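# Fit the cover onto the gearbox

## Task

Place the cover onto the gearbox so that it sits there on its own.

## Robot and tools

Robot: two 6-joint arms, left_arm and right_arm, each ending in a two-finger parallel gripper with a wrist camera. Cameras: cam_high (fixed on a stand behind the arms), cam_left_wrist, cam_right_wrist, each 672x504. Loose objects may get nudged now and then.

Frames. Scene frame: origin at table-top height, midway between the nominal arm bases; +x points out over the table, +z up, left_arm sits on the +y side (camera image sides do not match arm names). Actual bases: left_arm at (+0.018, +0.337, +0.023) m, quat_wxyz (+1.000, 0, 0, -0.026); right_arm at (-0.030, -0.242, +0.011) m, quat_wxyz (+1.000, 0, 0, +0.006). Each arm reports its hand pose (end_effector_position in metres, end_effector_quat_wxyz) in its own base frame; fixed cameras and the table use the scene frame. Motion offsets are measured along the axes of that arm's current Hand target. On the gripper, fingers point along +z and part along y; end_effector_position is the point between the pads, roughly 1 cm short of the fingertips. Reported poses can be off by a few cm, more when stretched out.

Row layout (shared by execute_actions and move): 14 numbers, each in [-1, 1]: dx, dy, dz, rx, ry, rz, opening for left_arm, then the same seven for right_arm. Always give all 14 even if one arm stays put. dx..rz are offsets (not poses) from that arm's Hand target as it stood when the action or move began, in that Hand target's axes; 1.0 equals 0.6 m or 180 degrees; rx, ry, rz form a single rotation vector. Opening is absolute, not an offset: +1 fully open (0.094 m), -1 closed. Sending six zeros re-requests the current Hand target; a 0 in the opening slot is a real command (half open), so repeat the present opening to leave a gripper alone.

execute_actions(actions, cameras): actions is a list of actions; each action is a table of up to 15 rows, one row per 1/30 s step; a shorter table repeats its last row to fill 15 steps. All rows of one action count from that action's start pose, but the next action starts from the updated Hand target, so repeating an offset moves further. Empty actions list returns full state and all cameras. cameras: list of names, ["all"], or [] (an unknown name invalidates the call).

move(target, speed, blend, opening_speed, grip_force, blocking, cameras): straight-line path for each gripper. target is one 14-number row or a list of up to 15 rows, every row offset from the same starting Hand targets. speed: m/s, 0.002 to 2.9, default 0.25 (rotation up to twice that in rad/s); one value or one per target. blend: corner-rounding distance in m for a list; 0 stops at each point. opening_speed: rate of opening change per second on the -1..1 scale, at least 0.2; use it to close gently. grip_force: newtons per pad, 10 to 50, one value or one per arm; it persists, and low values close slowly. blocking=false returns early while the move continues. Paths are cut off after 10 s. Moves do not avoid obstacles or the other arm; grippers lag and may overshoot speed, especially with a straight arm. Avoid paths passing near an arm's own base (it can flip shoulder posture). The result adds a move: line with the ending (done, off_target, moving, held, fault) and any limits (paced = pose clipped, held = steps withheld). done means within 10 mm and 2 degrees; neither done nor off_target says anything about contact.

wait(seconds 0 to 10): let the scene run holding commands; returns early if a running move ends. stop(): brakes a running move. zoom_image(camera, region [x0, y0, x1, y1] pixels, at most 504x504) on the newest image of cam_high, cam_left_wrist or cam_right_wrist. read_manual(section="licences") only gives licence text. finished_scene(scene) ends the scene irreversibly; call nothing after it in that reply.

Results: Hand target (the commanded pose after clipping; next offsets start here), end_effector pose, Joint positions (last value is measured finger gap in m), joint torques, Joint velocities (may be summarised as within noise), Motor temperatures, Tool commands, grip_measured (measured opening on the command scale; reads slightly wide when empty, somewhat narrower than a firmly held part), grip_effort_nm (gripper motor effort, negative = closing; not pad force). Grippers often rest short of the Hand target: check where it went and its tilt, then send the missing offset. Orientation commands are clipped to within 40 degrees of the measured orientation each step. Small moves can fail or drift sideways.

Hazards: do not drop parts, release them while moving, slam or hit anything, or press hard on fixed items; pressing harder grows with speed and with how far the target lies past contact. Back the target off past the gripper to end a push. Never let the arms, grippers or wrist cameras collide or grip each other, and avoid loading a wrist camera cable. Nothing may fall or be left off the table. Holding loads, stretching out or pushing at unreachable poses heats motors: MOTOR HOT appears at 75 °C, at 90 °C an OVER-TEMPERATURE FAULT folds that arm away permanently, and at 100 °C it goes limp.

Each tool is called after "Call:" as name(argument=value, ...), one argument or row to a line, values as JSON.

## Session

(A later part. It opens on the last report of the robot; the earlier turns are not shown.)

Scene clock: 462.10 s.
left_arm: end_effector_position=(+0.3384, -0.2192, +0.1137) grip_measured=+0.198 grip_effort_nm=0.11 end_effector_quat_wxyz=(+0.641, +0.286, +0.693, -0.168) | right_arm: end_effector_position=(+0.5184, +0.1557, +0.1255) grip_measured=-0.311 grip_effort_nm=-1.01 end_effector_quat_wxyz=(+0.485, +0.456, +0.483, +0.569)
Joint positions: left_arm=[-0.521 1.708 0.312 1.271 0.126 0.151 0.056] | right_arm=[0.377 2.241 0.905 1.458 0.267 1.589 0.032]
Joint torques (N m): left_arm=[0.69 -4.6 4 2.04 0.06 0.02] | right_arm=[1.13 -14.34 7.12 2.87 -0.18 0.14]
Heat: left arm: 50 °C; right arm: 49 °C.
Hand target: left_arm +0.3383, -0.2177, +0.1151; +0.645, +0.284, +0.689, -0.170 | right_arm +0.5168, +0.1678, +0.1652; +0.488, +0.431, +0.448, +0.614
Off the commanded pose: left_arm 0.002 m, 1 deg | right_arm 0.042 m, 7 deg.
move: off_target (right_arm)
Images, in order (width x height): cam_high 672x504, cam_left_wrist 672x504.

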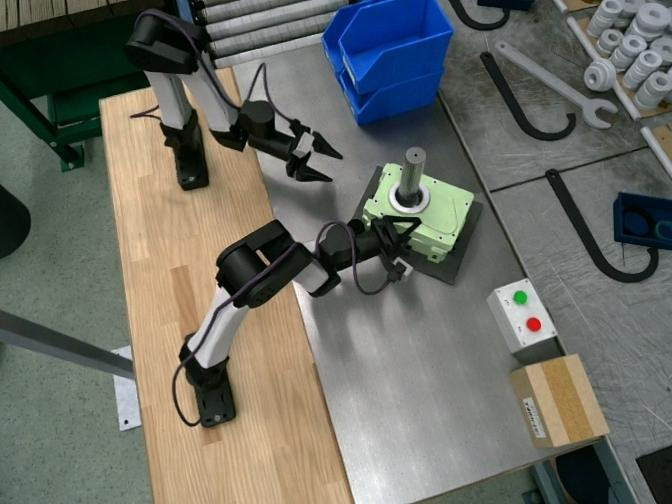

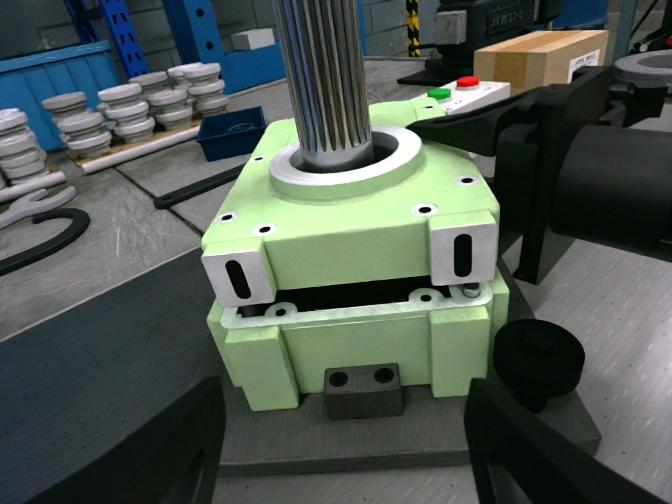

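Call:
move(
  target=[0,0,0,0,0,0,0.2,0,0.016,0.004,0,0,0,-0.5],
  speed=0.05,
  cameras=["cam_left_wrist", "cam_high"],
)

Call:
zoom_image(
  camera="cam_high",
  region=[360, 140, 480, 270],
)

Call:
zoom_image(
  camera="cam_left_wrist",
  region=[180, 200, 530, 420],
)

Scene clock: 463.17 s.
left_arm: end_effector_position=(+0.3384, -0.2192, +0.1137) grip_measured=+0.198 grip_effort_nm=0.11 end_effector_quat_wxyz=(+0.641, +0.286, +0.693, -0.168) | right_arm: end_effector_position=(+0.5192, +0.1557, +0.1246) grip_measured=-0.311 grip_effort_nm=-1.01 end_effector_quat_wxyz=(+0.482, +0.460, +0.490, +0.562)
Joint positions: left_arm=[-0.521 1.708 0.312 1.271 0.126 0.151 0.056] | right_arm=[0.377 2.225 0.905 1.42 0.268 1.589 0.032]
Joint torques (N m): left_arm=[0.73 -4.56 4 2.06 0.05 0.03] | right_arm=[0.91 -16.05 7.06 2.95 -0.22 0.14]
Heat: left arm: 50 °C; right arm: 49 °C.
Hand target: left_arm +0.3383, -0.2177, +0.1151; +0.645, +0.284, +0.689, -0.170 | right_arm +0.5171, +0.1670, +0.1750; +0.487, +0.431, +0.448, +0.614
Off the commanded pose: left_arm 0.002 m, 1 deg | right_arm 0.052 m, 8 deg.
move: off_target (right_arm)
Images, in order (width x height): cam_high 672x504, cam_left_wrist 672x504.

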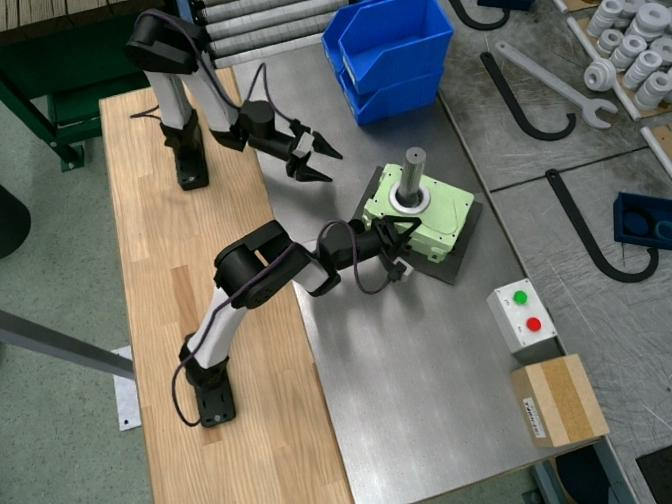

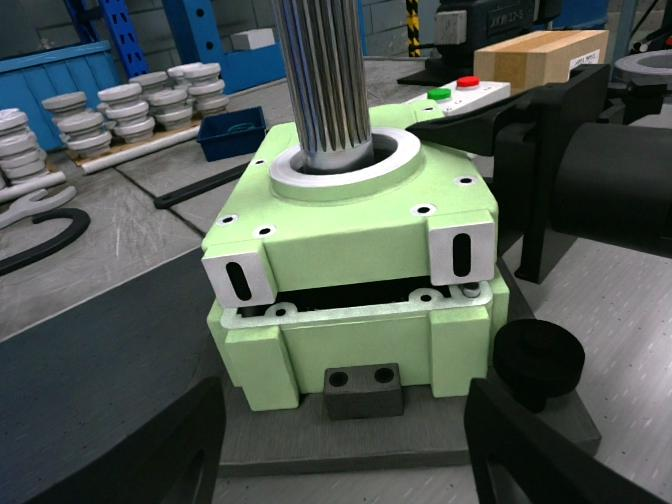

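Scaled by 3.877 from the camera's 672x504 image, which has a finer 960x720 frame.

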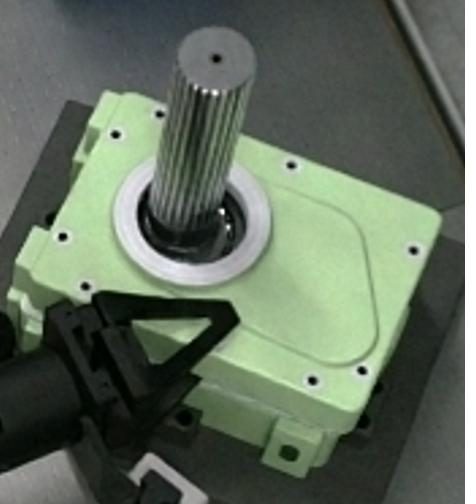

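Scaled by 1.440 from the camera's 672x504 image, which has a finer 960x720 frame.

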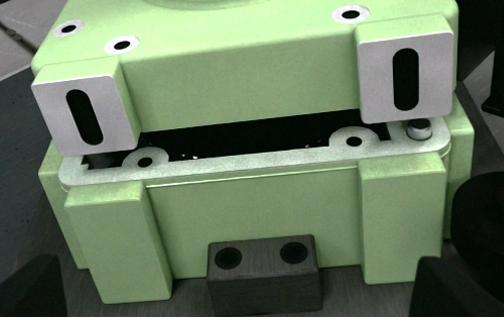

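Call:
move(
  target=[0,0,0,0,0,0,0.2,0.002,0.025,0.006,0,0,0,-0.5],
  speed=0.05,
  cameras=["cam_left_wrist", "cam_high"],
)

Call:
zoom_image(
  camera="cam_high",
  region=[360, 140, 480, 270],
)

Call:
zoom_image(
  camera="cam_left_wrist",
  region=[180, 200, 530, 420],
)

Scene clock: 465.40 s.
left_arm: end_effector_position=(+0.3384, -0.2192, +0.1137) grip_measured=+0.198 grip_effort_nm=0.11 end_effector_quat_wxyz=(+0.641, +0.286, +0.693, -0.168) | right_arm: end_effector_position=(+0.5197, +0.1577, +0.1279) grip_measured=-0.310 grip_effort_nm=-1.01 end_effector_quat_wxyz=(+0.476, +0.465, +0.500, +0.554)
Joint positions: left_arm=[-0.521 1.708 0.312 1.271 0.126 0.151 0.056] | right_arm=[0.379 2.187 0.905 1.351 0.266 1.593 0.032]
Joint torques (N m): left_arm=[0.68 -4.59 3.99 2.06 0.07 0.03] | right_arm=[0.65 -17.35 7.35 3.15 -0.19 0.1]
Heat: left arm: 50 °C; right arm: 49 °C.
Hand target: left_arm +0.3383, -0.2177, +0.1151; +0.645, +0.284, +0.689, -0.170 | right_arm +0.5172, +0.1668, +0.1905; +0.487, +0.431, +0.448, +0.614
Off the commanded pose: left_arm 0.002 m, 1 deg | right_arm 0.063 m, 10 deg.
move: off_target (right_arm)
Images, in order (width x height): cam_high 672x504, cam_left_wrist 672x504.

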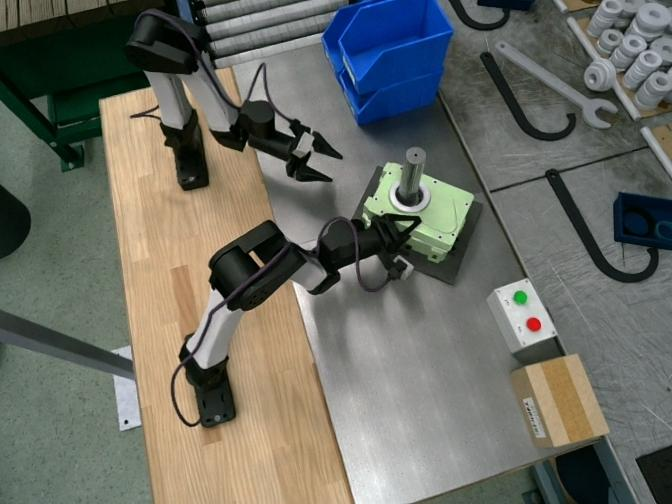

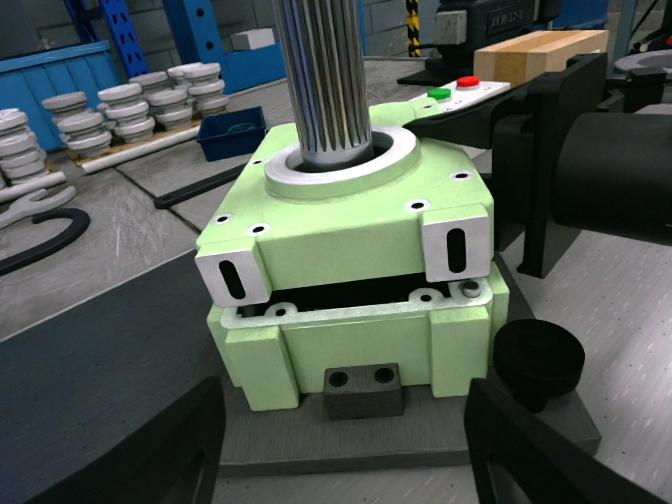

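Scaled by 3.877 from the camera's 672x504 image, which has a finer 960x720 frame.

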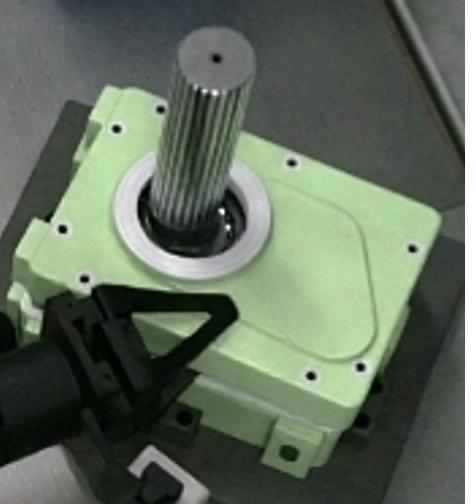

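Scaled by 1.440 from the camera's 672x504 image, which has a finer 960x720 frame.

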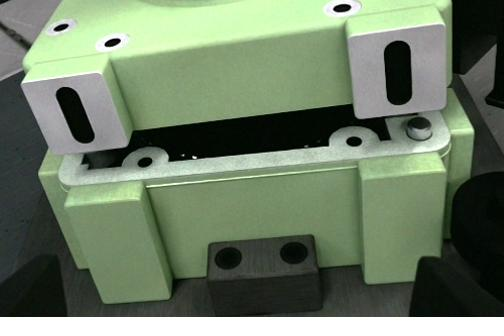

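Call:
move(
  target=[0.03,0.07,0.075,0,0,0,0.2,0,0,0,0,0,0,-0.5],
  speed=0.12,
  cameras=["cam_left_wrist"],
)

Scene clock: 469.23 s.
left_arm: end_effector_position=(+0.3929, -0.2063, +0.0874) grip_measured=+0.198 grip_effort_nm=0.11 end_effector_quat_wxyz=(+0.629, +0.280, +0.705, -0.172) | right_arm: end_effector_position=(+0.5197, +0.1577, +0.1279) grip_measured=-0.310 grip_effort_nm=-1.02 end_effector_quat_wxyz=(+0.476, +0.465, +0.500, +0.554)
Joint positions: left_arm=[-0.383 1.928 0.482 1.29 0.258 0.151 0.056] | right_arm=[0.379 2.187 0.905 1.351 0.266 1.593 0.032]
Joint torques (N m): left_arm=[0.43 -6.11 6.43 2.05 0.05 0.21] | right_arm=[0.64 -17.35 7.35 3.15 -0.19 0.1]
Heat: left arm: 50 °C; right arm: 50 °C.
Hand target: left_arm +0.3994, -0.2089, +0.0980; +0.645, +0.284, +0.689, -0.170 | right_arm +0.5172, +0.1668, +0.1905; +0.487, +0.431, +0.448, +0.614
Off the commanded pose: left_arm 0.013 m, 3 deg | right_arm 0.063 m, 10 deg.
move: off_target (left_arm, right_arm)
Images, in order (width x height): cam_left_wrist 672x504.

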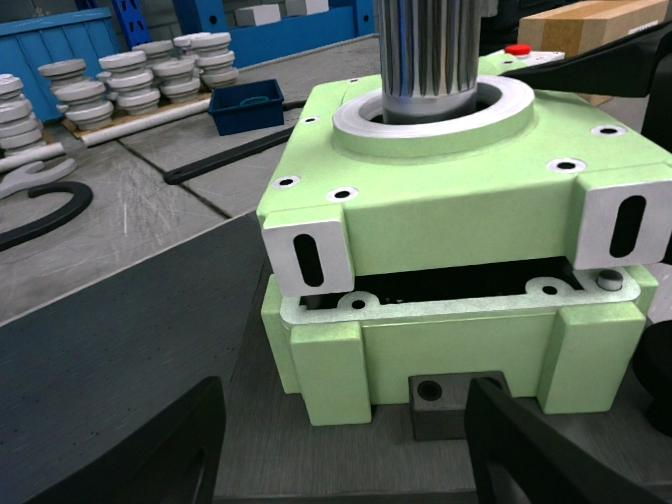

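Call:
move(
  target=[-0.014,0.0137,0.1,0,0,0,0.2,0,0,0,0,0,0,-0.5],
  speed=0.08,
  cameras=["cam_left_wrist"],
)

Scene clock: 471.47 s.
left_arm: end_effector_position=(+0.4452, -0.2376, +0.0952) grip_measured=+0.198 grip_effort_nm=0.11 end_effector_quat_wxyz=(+0.636, +0.285, +0.695, -0.178) | right_arm: end_effector_position=(+0.5197, +0.1577, +0.1279) grip_measured=-0.310 grip_effort_nm=-1.01 end_effector_quat_wxyz=(+0.476, +0.465, +0.500, +0.554)
Joint positions: left_arm=[-0.402 2.046 0.739 1.174 0.259 0.151 0.056] | right_arm=[0.379 2.187 0.905 1.351 0.266 1.593 0.032]
Joint torques (N m): left_arm=[-0.47 -7.66 7.47 1.8 -0.22 0.15] | right_arm=[0.66 -17.36 7.35 3.14 -0.19 0.11]
Heat: left arm: 50 °C; right arm: 50 °C.
Hand target: left_arm +0.4520, -0.2399, +0.1008; +0.645, +0.284, +0.689, -0.170 | right_arm +0.5172, +0.1668, +0.1905; +0.487, +0.431, +0.448, +0.614
Off the commanded pose: left_arm 0.009 m, 2 deg | right_arm 0.063 m, 10 deg.
move: off_target (right_arm)
Images, in order (width x height): cam_left_wrist 672x504.

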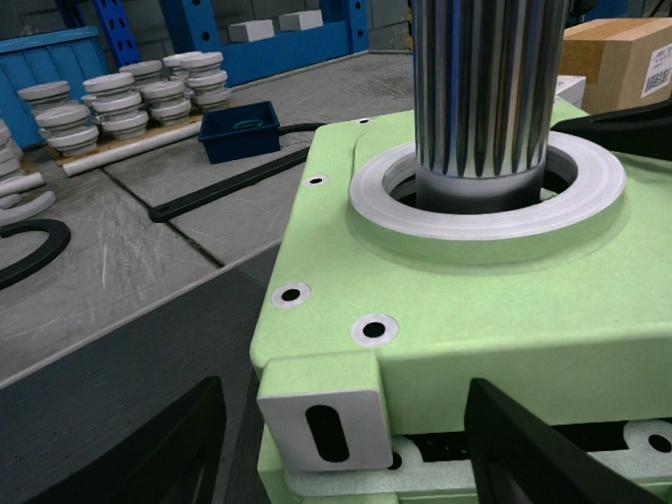

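Call:
move(
  target=[0.0117,0.0067,0.03,0,0,0,0.2,0,0,0,0,0,0,-0.5],
  speed=0.08,
  cameras=["cam_left_wrist"],
)

Scene clock: 472.83 s.
left_arm: end_effector_position=(+0.4553, -0.2425, +0.0869) grip_measured=+0.198 grip_effort_nm=0.10 end_effector_quat_wxyz=(+0.635, +0.287, +0.695, -0.179) | right_arm: end_effector_position=(+0.5203, +0.1535, +0.1282) grip_measured=-0.310 grip_effort_nm=-1.01 end_effector_quat_wxyz=(+0.483, +0.469, +0.497, +0.548)
Joint positions: left_arm=[-0.402 2.102 0.788 1.179 0.263 0.151 0.056] | right_arm=[0.377 2.186 0.905 1.351 0.285 1.585 0.032]
Joint torques (N m): left_arm=[-0.29 -6.89 9.92 1.72 -0.25 0.17] | right_arm=[0.76 -17.42 7.23 3.14 -0.42 0.16]
Heat: left arm: 49 °C; right arm: 50 °C.
Hand target: left_arm +0.4687, -0.2465, +0.0925; +0.645, +0.284, +0.688, -0.170 | right_arm +0.5172, +0.1667, +0.1906; +0.487, +0.430, +0.448, +0.614
Off the commanded pose: left_arm 0.015 m, 2 deg | right_arm 0.064 m, 10 deg.
move: off_target (left_arm, right_arm)
Images, in order (width x height): cam_left_wrist 672x504.

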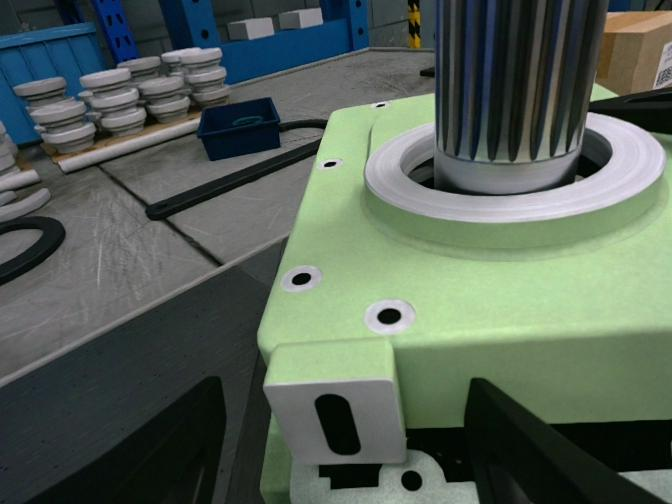

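Call:
move(
  target=[0,0,-0.008,0,0,0,-0.6,0,0,0,0,0,0,-0.5],
  speed=0.05,
  opening_speed=0.8,
  cameras=["cam_left_wrist"],
)

Scene clock: 474.43 s.
left_arm: end_effector_position=(+0.4558, -0.2420, +0.0864) grip_measured=-0.396 grip_effort_nm=-1.01 end_effector_quat_wxyz=(+0.633, +0.283, +0.697, -0.181) | right_arm: end_effector_position=(+0.5203, +0.1535, +0.1277) grip_measured=-0.309 grip_effort_nm=-1.02 end_effector_quat_wxyz=(+0.481, +0.471, +0.496, +0.549)
Joint positions: left_arm=[-0.402 2.102 0.789 1.176 0.259 0.143 0.028] | right_arm=[0.377 2.186 0.905 1.349 0.286 1.592 0.032]
Joint torques (N m): left_arm=[0.02 -7.84 8.12 1.82 -0.18 0.27] | right_arm=[0.76 -17.37 7.25 3.16 -0.4 0.09]
Motor temperatures (°C): left_arm=[21 35 39 49 22 22 22] | right_arm=[23 43 34 50 20 19 22]
Heat: left arm: 49 °C; right arm: 50 °C.
Hand target: left_arm +0.4649, -0.2436, +0.0930; +0.645, +0.284, +0.688, -0.170 | right_arm +0.5172, +0.1667, +0.1906; +0.488, +0.431, +0.448, +0.614
Off the commanded pose: left_arm 0.011 m, 2 deg | right_arm 0.064 m, 10 deg.
move: off_target (left_arm, right_arm)
Images, in order (width x height): cam_left_wrist 672x504.

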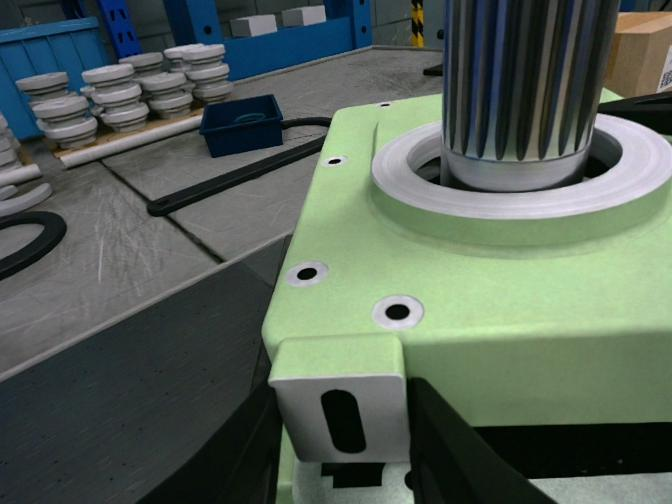

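Call:
move(
  target=[-0.0417,0.003,-0.013,0,0,0,-0.6,0,-0.025,-0.007,0,0,0,-0.5],
  speed=0.06,
  cameras=["cam_left_wrist", "cam_high"],
)

Call:
zoom_image(
  camera="cam_high",
  region=[360, 140, 480, 270],
)

Scene clock: 476.07 s.
left_arm: end_effector_position=(+0.4543, -0.2403, +0.0897) grip_measured=-0.402 grip_effort_nm=-1.01 end_effector_quat_wxyz=(+0.618, +0.283, +0.712, -0.178) | right_arm: end_effector_position=(+0.5198, +0.1552, +0.1280) grip_measured=-0.309 grip_effort_nm=-1.01 end_effector_quat_wxyz=(+0.477, +0.473, +0.493, +0.553)
Joint positions: left_arm=[-0.402 2.048 0.789 1.079 0.253 0.142 0.028] | right_arm=[0.38 2.186 0.905 1.35 0.285 1.604 0.032]
Joint torques (N m): left_arm=[-0.09 -12.19 6.93 1.88 -0.12 0.28] | right_arm=[0.95 -12.77 6.8 3.68 -0.33 -0.03]
Heat: left arm: 49 °C; right arm: 50 °C.
Hand target: left_arm +0.4599, -0.2419, +0.1187; +0.645, +0.284, +0.689, -0.170 | right_arm +0.5163, +0.1682, +0.1751; +0.487, +0.430, +0.448, +0.614
Off the commanded pose: left_arm 0.030 m, 4 deg | right_arm 0.049 m, 10 deg.
move: off_target (left_arm, right_arm)
Images, in order (width x height): cam_high 672x504, cam_left_wrist 672x504.

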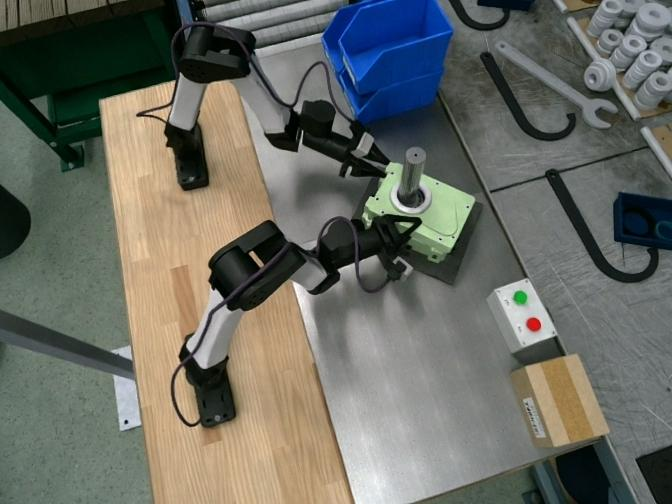

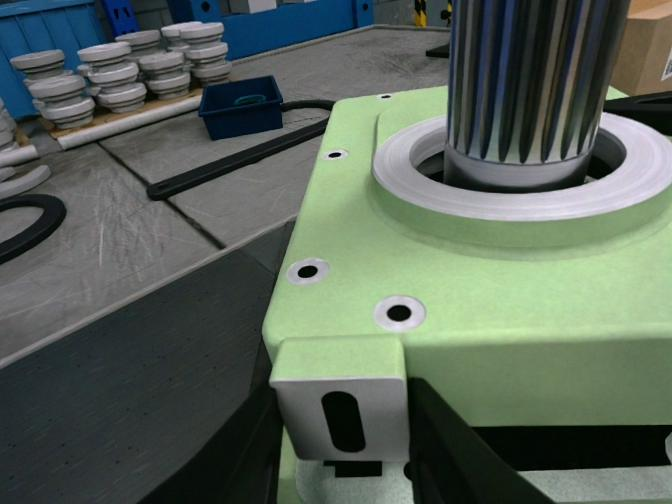

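Scaled by 3.877 from the camera's 672x504 image, which has a finer 960x720 frame.

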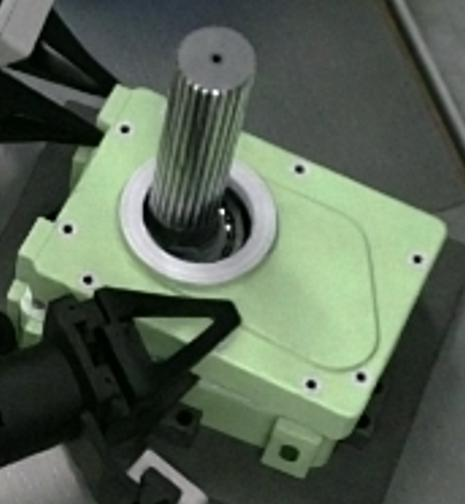

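Call:
move(
  target=[-0.0232,0.0035,-0.016,0,0,0,-0.6,0.0097,0.0201,-0.0017,0,0,0,-0.5],
  speed=0.06,
  cameras=["cam_left_wrist", "cam_high", "cam_right_wrist"],
)

Call:
zoom_image(
  camera="cam_high",
  region=[360, 140, 480, 270],
)

Scene clock: 477.70 s.
left_arm: end_effector_position=(+0.4512, -0.2362, +0.0944) grip_measured=-0.408 grip_effort_nm=-1.01 end_effector_quat_wxyz=(+0.604, +0.282, +0.725, -0.173) | right_arm: end_effector_position=(+0.5182, +0.1598, +0.1274) grip_measured=-0.309 grip_effort_nm=-1.01 end_effector_quat_wxyz=(+0.471, +0.477, +0.491, +0.557)
Joint positions: left_arm=[-0.399 1.989 0.783 0.987 0.245 0.145 0.028] | right_arm=[0.392 2.186 0.905 1.348 0.293 1.62 0.032]
Joint torques (N m): left_arm=[0.27 -13.14 5.68 2.3 0.04 0.27] | right_arm=[1.11 -16.59 6.32 3.38 -0.26 -0.23]
Heat: left arm: 49 °C; right arm: 51 °C.
Hand target: left_arm +0.4537, -0.2368, +0.1337; +0.645, +0.284, +0.689, -0.170 | right_arm +0.5119, +0.1721, +0.1871; +0.487, +0.430, +0.448, +0.614
Off the commanded pose: left_arm 0.039 m, 6 deg | right_arm 0.061 m, 10 deg.
move: off_target (left_arm, right_arm)

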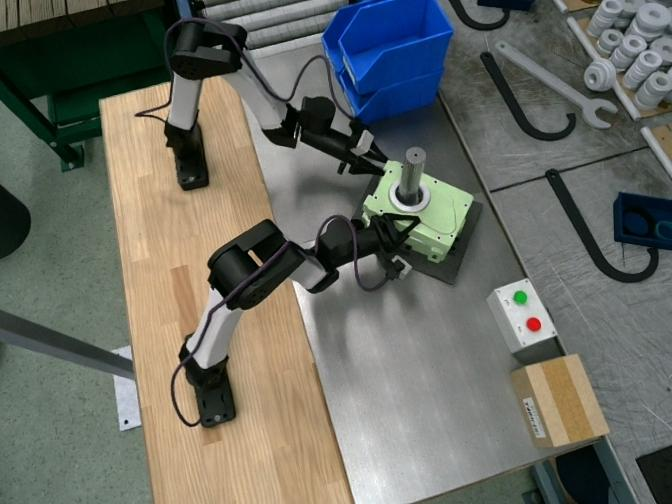

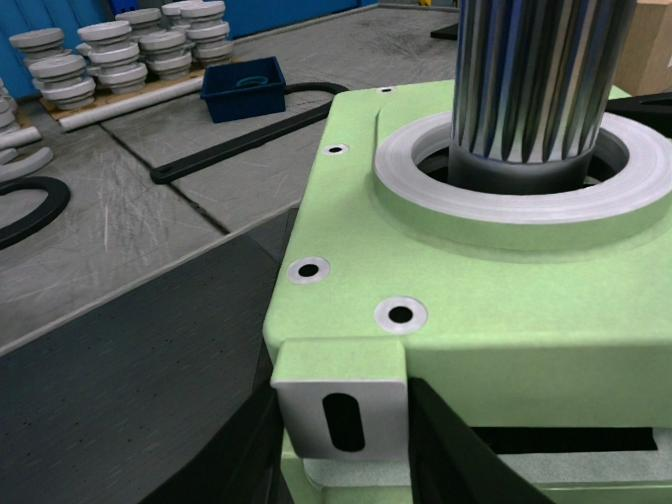

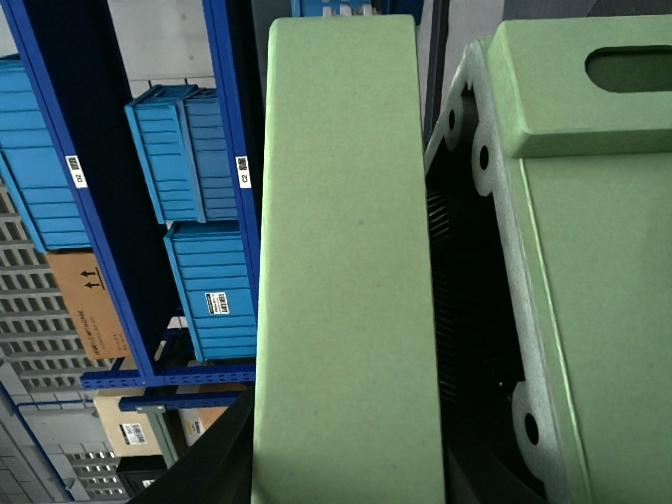

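Scaled by 3.877 from the camera's 672x504 image, which has a finer 960x720 frame.

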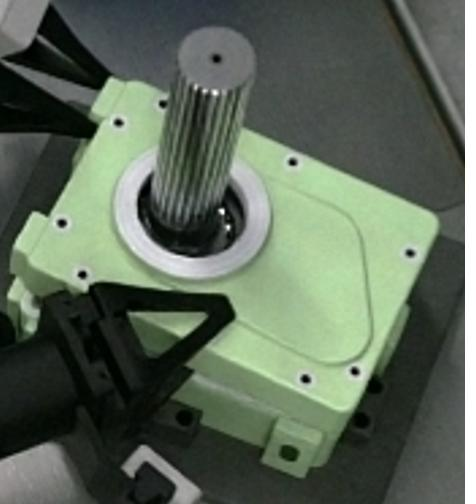

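Call:
move(
  target=[-0.0153,0.0039,-0.0101,0,0,0,-0.6,0.0091,0.0164,-0.0002,0,0,0,-0.5],
  speed=0.06,
  cameras=["cam_left_wrist", "cam_high", "cam_right_wrist"],
)

Call:
zoom_image(
  camera="cam_high",
  region=[360, 140, 480, 270],
)

Scene clock: 480.30 s.
left_arm: end_effector_position=(+0.4478, -0.2312, +0.0975) grip_measured=-0.409 grip_effort_nm=-1.01 end_effector_quat_wxyz=(+0.596, +0.280, +0.733, -0.171) | right_arm: end_effector_position=(+0.5164, +0.1649, +0.1286) grip_measured=-0.309 grip_effort_nm=-1.01 end_effector_quat_wxyz=(+0.465, +0.481, +0.495, +0.554)
Joint positions: left_arm=[-0.393 1.949 0.769 0.94 0.244 0.145 0.028] | right_arm=[0.405 2.166 0.905 1.311 0.302 1.63 0.032]
Joint torques (N m): left_arm=[0.34 -13.6 5.96 2.38 0.14 0.28] | right_arm=[1.17 -17.94 6.28 3.44 -0.19 -0.35]
Heat: left arm: 49 °C; right arm: 51 °C.
Hand target: left_arm +0.4504, -0.2329, +0.1438; +0.645, +0.284, +0.689, -0.170 | right_arm +0.5088, +0.1762, +0.1970; +0.488, +0.431, +0.448, +0.614
Off the commanded pose: left_arm 0.046 m, 8 deg | right_arm 0.070 m, 11 deg.
move: off_target (left_arm, right_arm)

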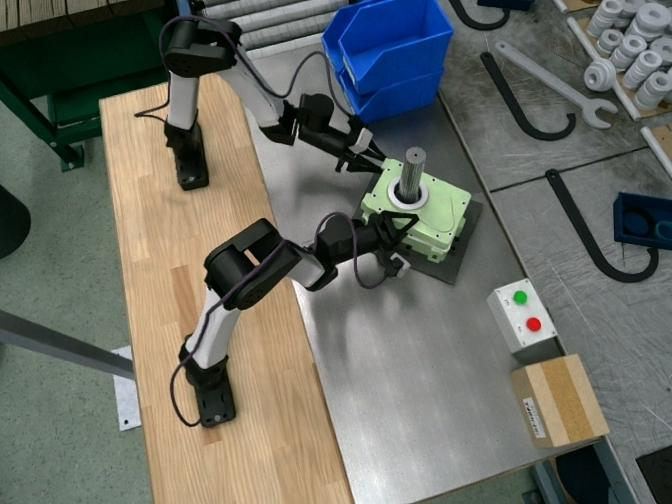

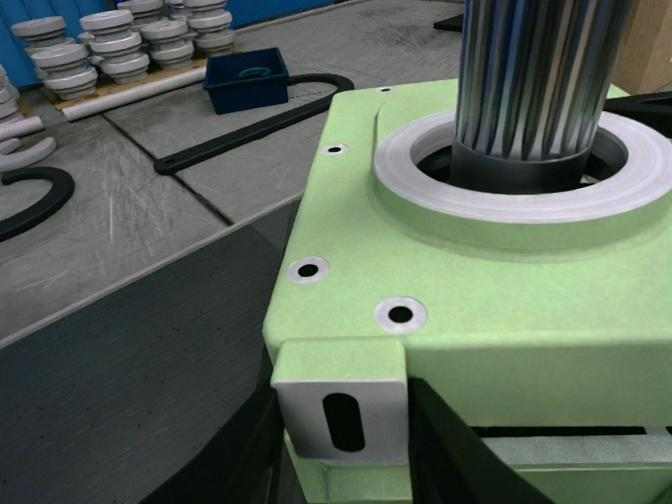

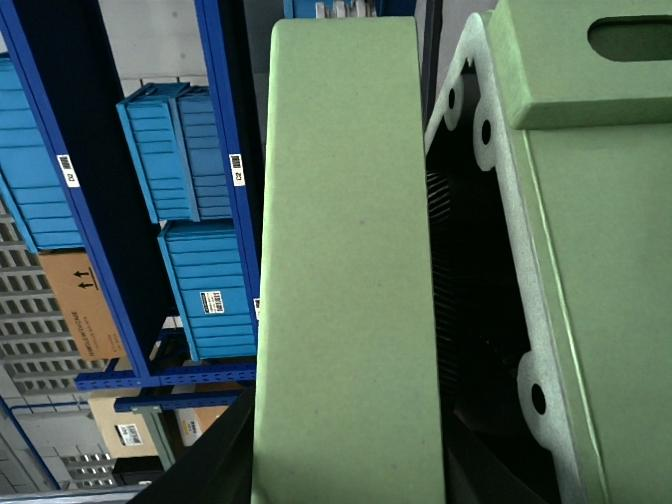

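Scaled by 3.877 from the camera's 672x504 image, which has a finer 960x720 frame.

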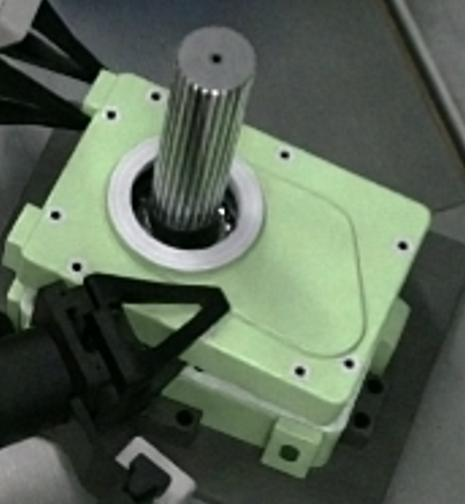

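Call:
zoom_image(
  camera="cam_high",
  region=[400, 225, 455, 268],
)

Call:
zoom_image(
  camera="cam_right_wrist",
  region=[400, 0, 600, 300],
)

Scaled by 9.164 from the camera's 672x504 image, which has a finer 960x720 frame.

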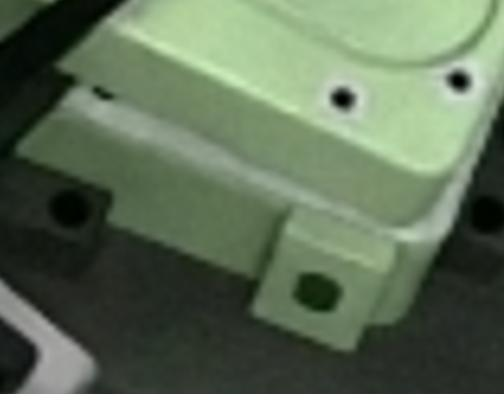

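Scaled by 1.680 from the camera's 672x504 image, which has a finer 960x720 frame.

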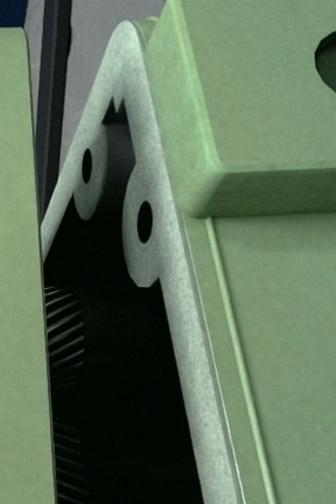

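Call:
move(
  target=[0.0406,-0.0056,0.0088,0,0,0,-0.6,-0.0067,-0.0358,-0.0057,0,0,0,-0.5],
  speed=0.06,
  cameras=["cam_left_wrist", "cam_high", "cam_right_wrist"],
)

Call:
zoom_image(
  camera="cam_high",
  region=[360, 140, 480, 270],
)

Scene clock: 483.77 s.
left_arm: end_effector_position=(+0.4482, -0.2313, +0.0952) grip_measured=-0.409 grip_effort_nm=-1.01 end_effector_quat_wxyz=(+0.608, +0.279, +0.724, -0.171) | right_arm: end_effector_position=(+0.5163, +0.1646, +0.1275) grip_measured=-0.309 grip_effort_nm=-1.02 end_effector_quat_wxyz=(+0.467, +0.479, +0.491, +0.558)
Joint positions: left_arm=[-0.393 1.98 0.758 1.011 0.243 0.145 0.028] | right_arm=[0.405 2.182 0.905 1.34 0.303 1.628 0.032]
Joint torques (N m): left_arm=[0.2 -8.43 5.93 2.63 0.11 0.27] | right_arm=[0.8 -12.89 5.93 3.82 -0.27 -0.32]
Heat: left arm: 50 °C; right arm: 52 °C.
Hand target: left_arm +0.4524, -0.2344, +0.1187; +0.645, +0.284, +0.689, -0.170 | right_arm +0.5107, +0.1745, +0.1751; +0.487, +0.431, +0.448, +0.614
Off the commanded pose: left_arm 0.024 m, 6 deg | right_arm 0.049 m, 10 deg.
move: off_target (left_arm, right_arm)

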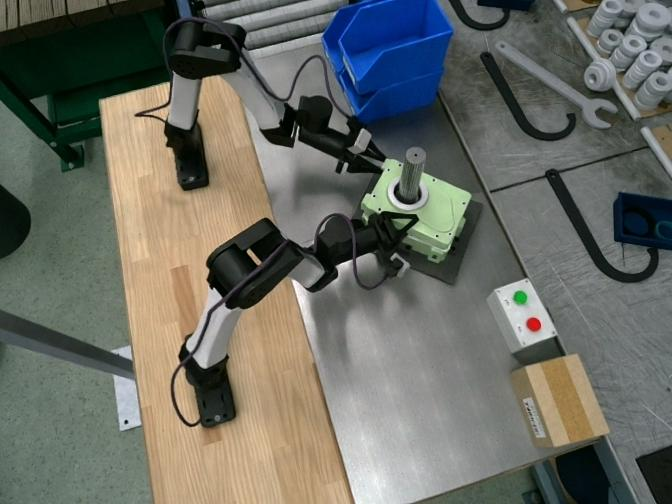

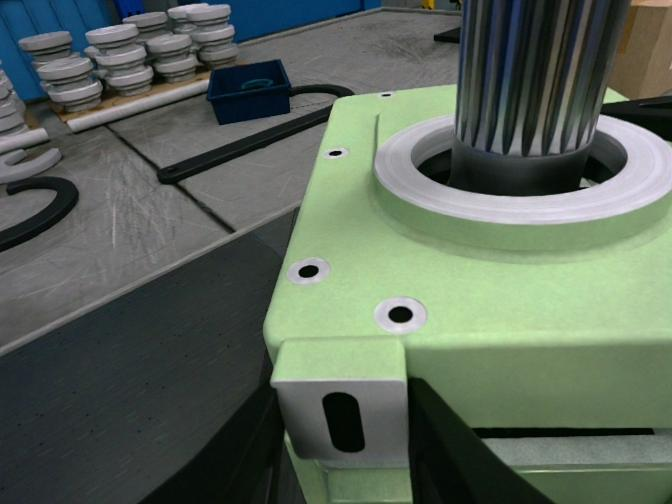

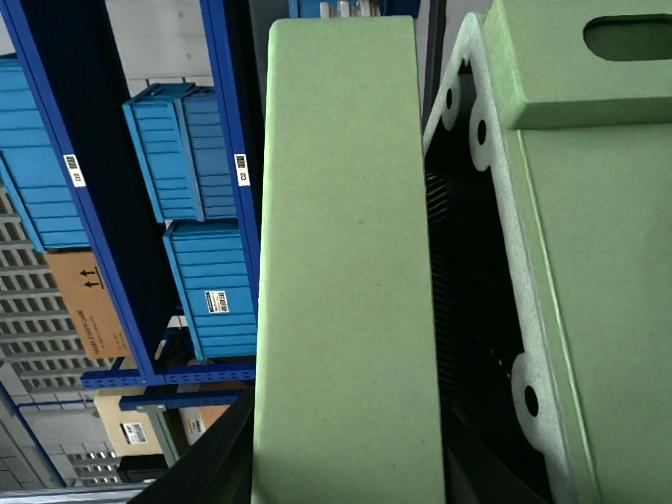

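Scaled by 3.877 from the camera's 672x504 image, which has a finer 960x720 frame.

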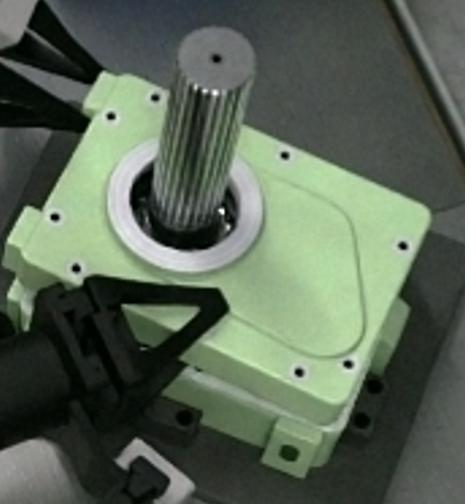

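Call:
move(
  target=[0.0406,-0.0056,0.0088,0,0,0,-0.6,-0.007,-0.0245,-0.0035,0,0,0,-0.5],
  speed=0.06,
  cameras=["cam_left_wrist", "cam_high", "cam_right_wrist"],
)

Call:
zoom_image(
  camera="cam_high",
  region=[360, 140, 480, 270],
)

Call:
zoom_image(
  camera="cam_high",
  region=[400, 225, 455, 268],
)

Scene clock: 485.33 s.
left_arm: end_effector_position=(+0.4512, -0.2345, +0.0869) grip_measured=-0.409 grip_effort_nm=-1.01 end_effector_quat_wxyz=(+0.630, +0.279, +0.703, -0.179) | right_arm: end_effector_position=(+0.5155, +0.1598, +0.1255) grip_measured=-0.310 grip_effort_nm=-1.01 end_effector_quat_wxyz=(+0.482, +0.469, +0.483, +0.561)
Joint positions: left_arm=[-0.391 2.074 0.758 1.167 0.26 0.14 0.028] | right_arm=[0.398 2.219 0.9 1.418 0.308 1.601 0.032]
Joint torques (N m): left_arm=[-0.2 -7.62 5.75 2.13 -0.09 0.32] | right_arm=[0.62 -11.18 6.45 3.51 -0.43 -0.04]
Heat: left arm: 50 °C; right arm: 52 °C.
Hand target: left_arm +0.4543, -0.2361, +0.0938; +0.645, +0.284, +0.689, -0.170 | right_arm +0.5124, +0.1719, +0.1599; +0.488, +0.431, +0.448, +0.614
Off the commanded pose: left_arm 0.008 m, 3 deg | right_arm 0.037 m, 9 deg.
move: off_target (left_arm, right_arm)

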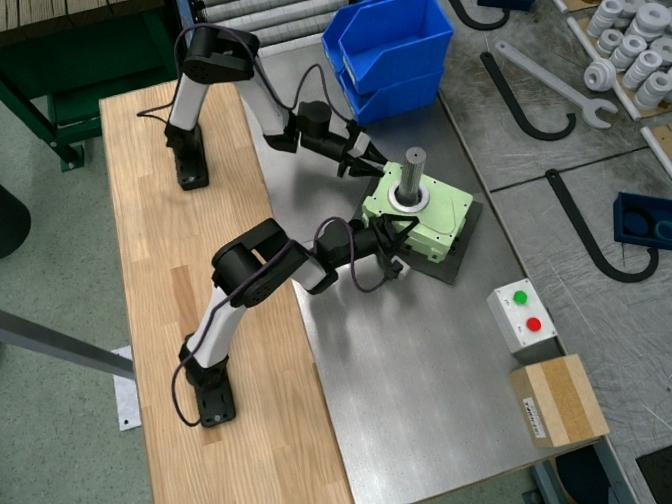

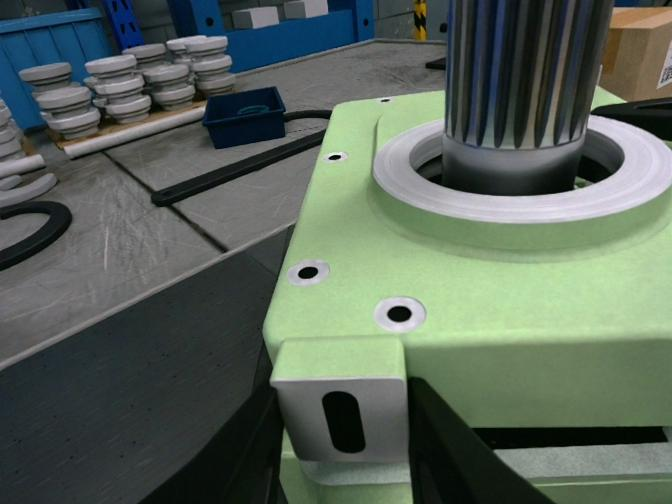

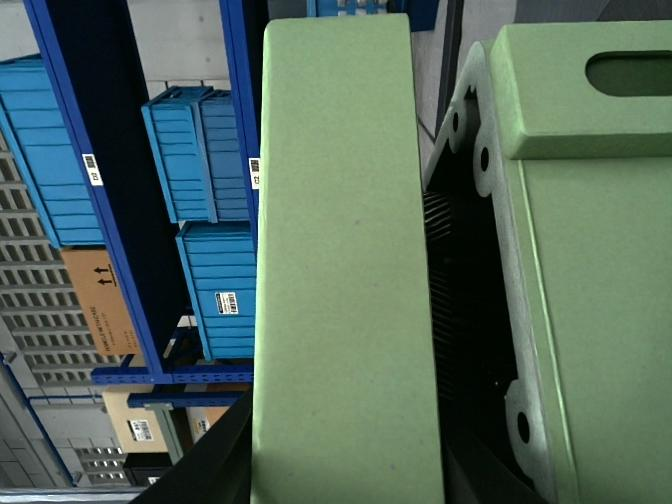

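Scaled by 3.877 from the camera's 672x504 image, which has a finer 960x720 frame.

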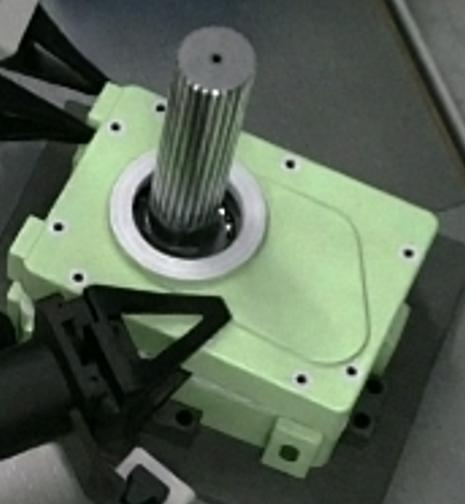

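Scaled by 9.164 from the camera's 672x504 image, which has a finer 960x720 frame.

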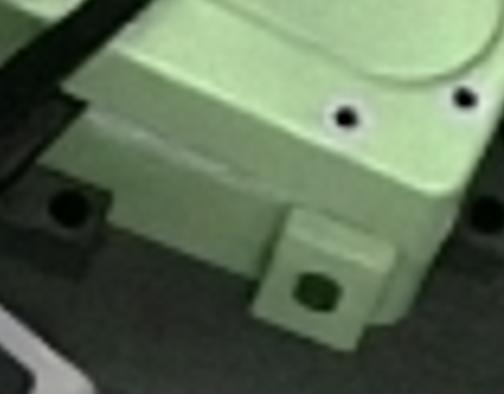

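Call:
move(
  target=[0.041,-0.0055,0.0046,0,0,0,-0.6,-0.0019,-0.0194,-0.0045,0,0,0,-0.5],
  speed=0.05,
  cameras=["cam_left_wrist", "cam_high", "cam_right_wrist"],
)

Call:
zoom_image(
  camera="cam_high",
  region=[360, 140, 480, 270],
)

Call:
zoom_image(
  camera="cam_high",
  region=[400, 225, 455, 268],
)

Scene clock: 486.83 s.
left_arm: end_effector_position=(+0.4515, -0.2367, +0.0799) grip_measured=-0.409 grip_effort_nm=-1.01 end_effector_quat_wxyz=(+0.651, +0.275, +0.682, -0.187) | right_arm: end_effector_position=(+0.5141, +0.1567, +0.1247) grip_measured=-0.312 grip_effort_nm=-1.01 end_effector_quat_wxyz=(+0.496, +0.458, +0.480, +0.560)
Joint positions: left_arm=[-0.391 2.164 0.758 1.32 0.272 0.127 0.028] | right_arm=[0.394 2.242 0.894 1.472 0.308 1.571 0.032]
Joint torques (N m): left_arm=[-0.17 -6.91 5.48 1.64 -0.24 0.49] | right_arm=[0.96 -10.26 6.9 3.13 -0.46 0.31]
Heat: left arm: 50 °C; right arm: 52 °C.
Hand target: left_arm +0.4543, -0.2361, +0.0687; +0.645, +0.284, +0.689, -0.170 | right_arm +0.5125, +0.1719, +0.1479; +0.487, +0.431, +0.448, +0.614
Off the commanded pose: left_arm 0.011 m, 2 deg | right_arm 0.028 m, 8 deg.
joint sent to its limit (right arm) — joint 4 (wrist pitch), upper limit. The joint targets still meet the commanded pose.
move: off_target (left_arm, right_arm)

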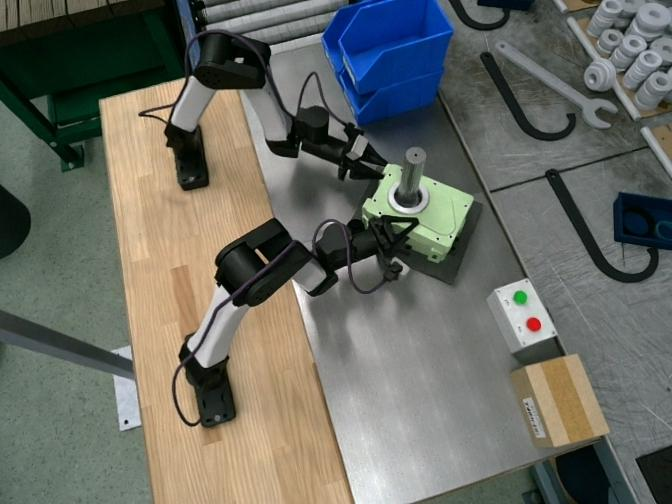

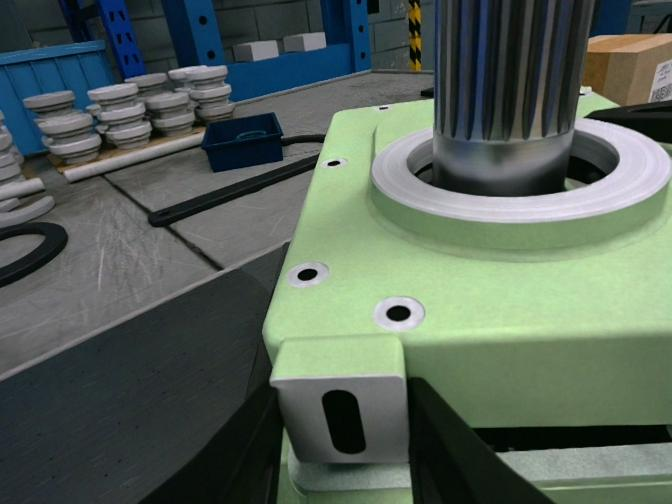

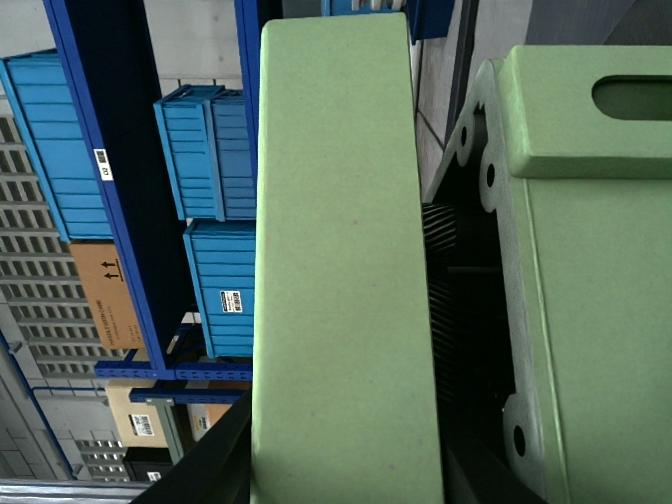

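Scaled by 3.877 from the camera's 672x504 image, which has a finer 960x720 frame.

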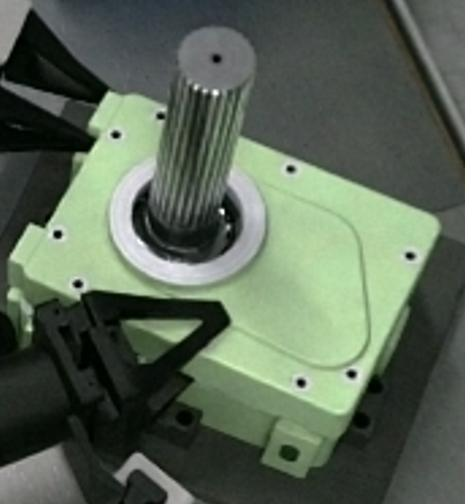

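Scaled by 9.164 from the camera's 672x504 image, which has a finer 960x720 frame.

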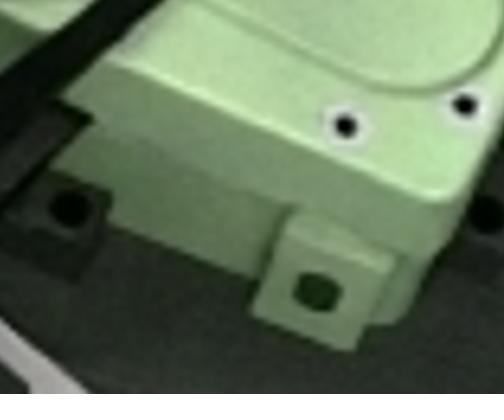

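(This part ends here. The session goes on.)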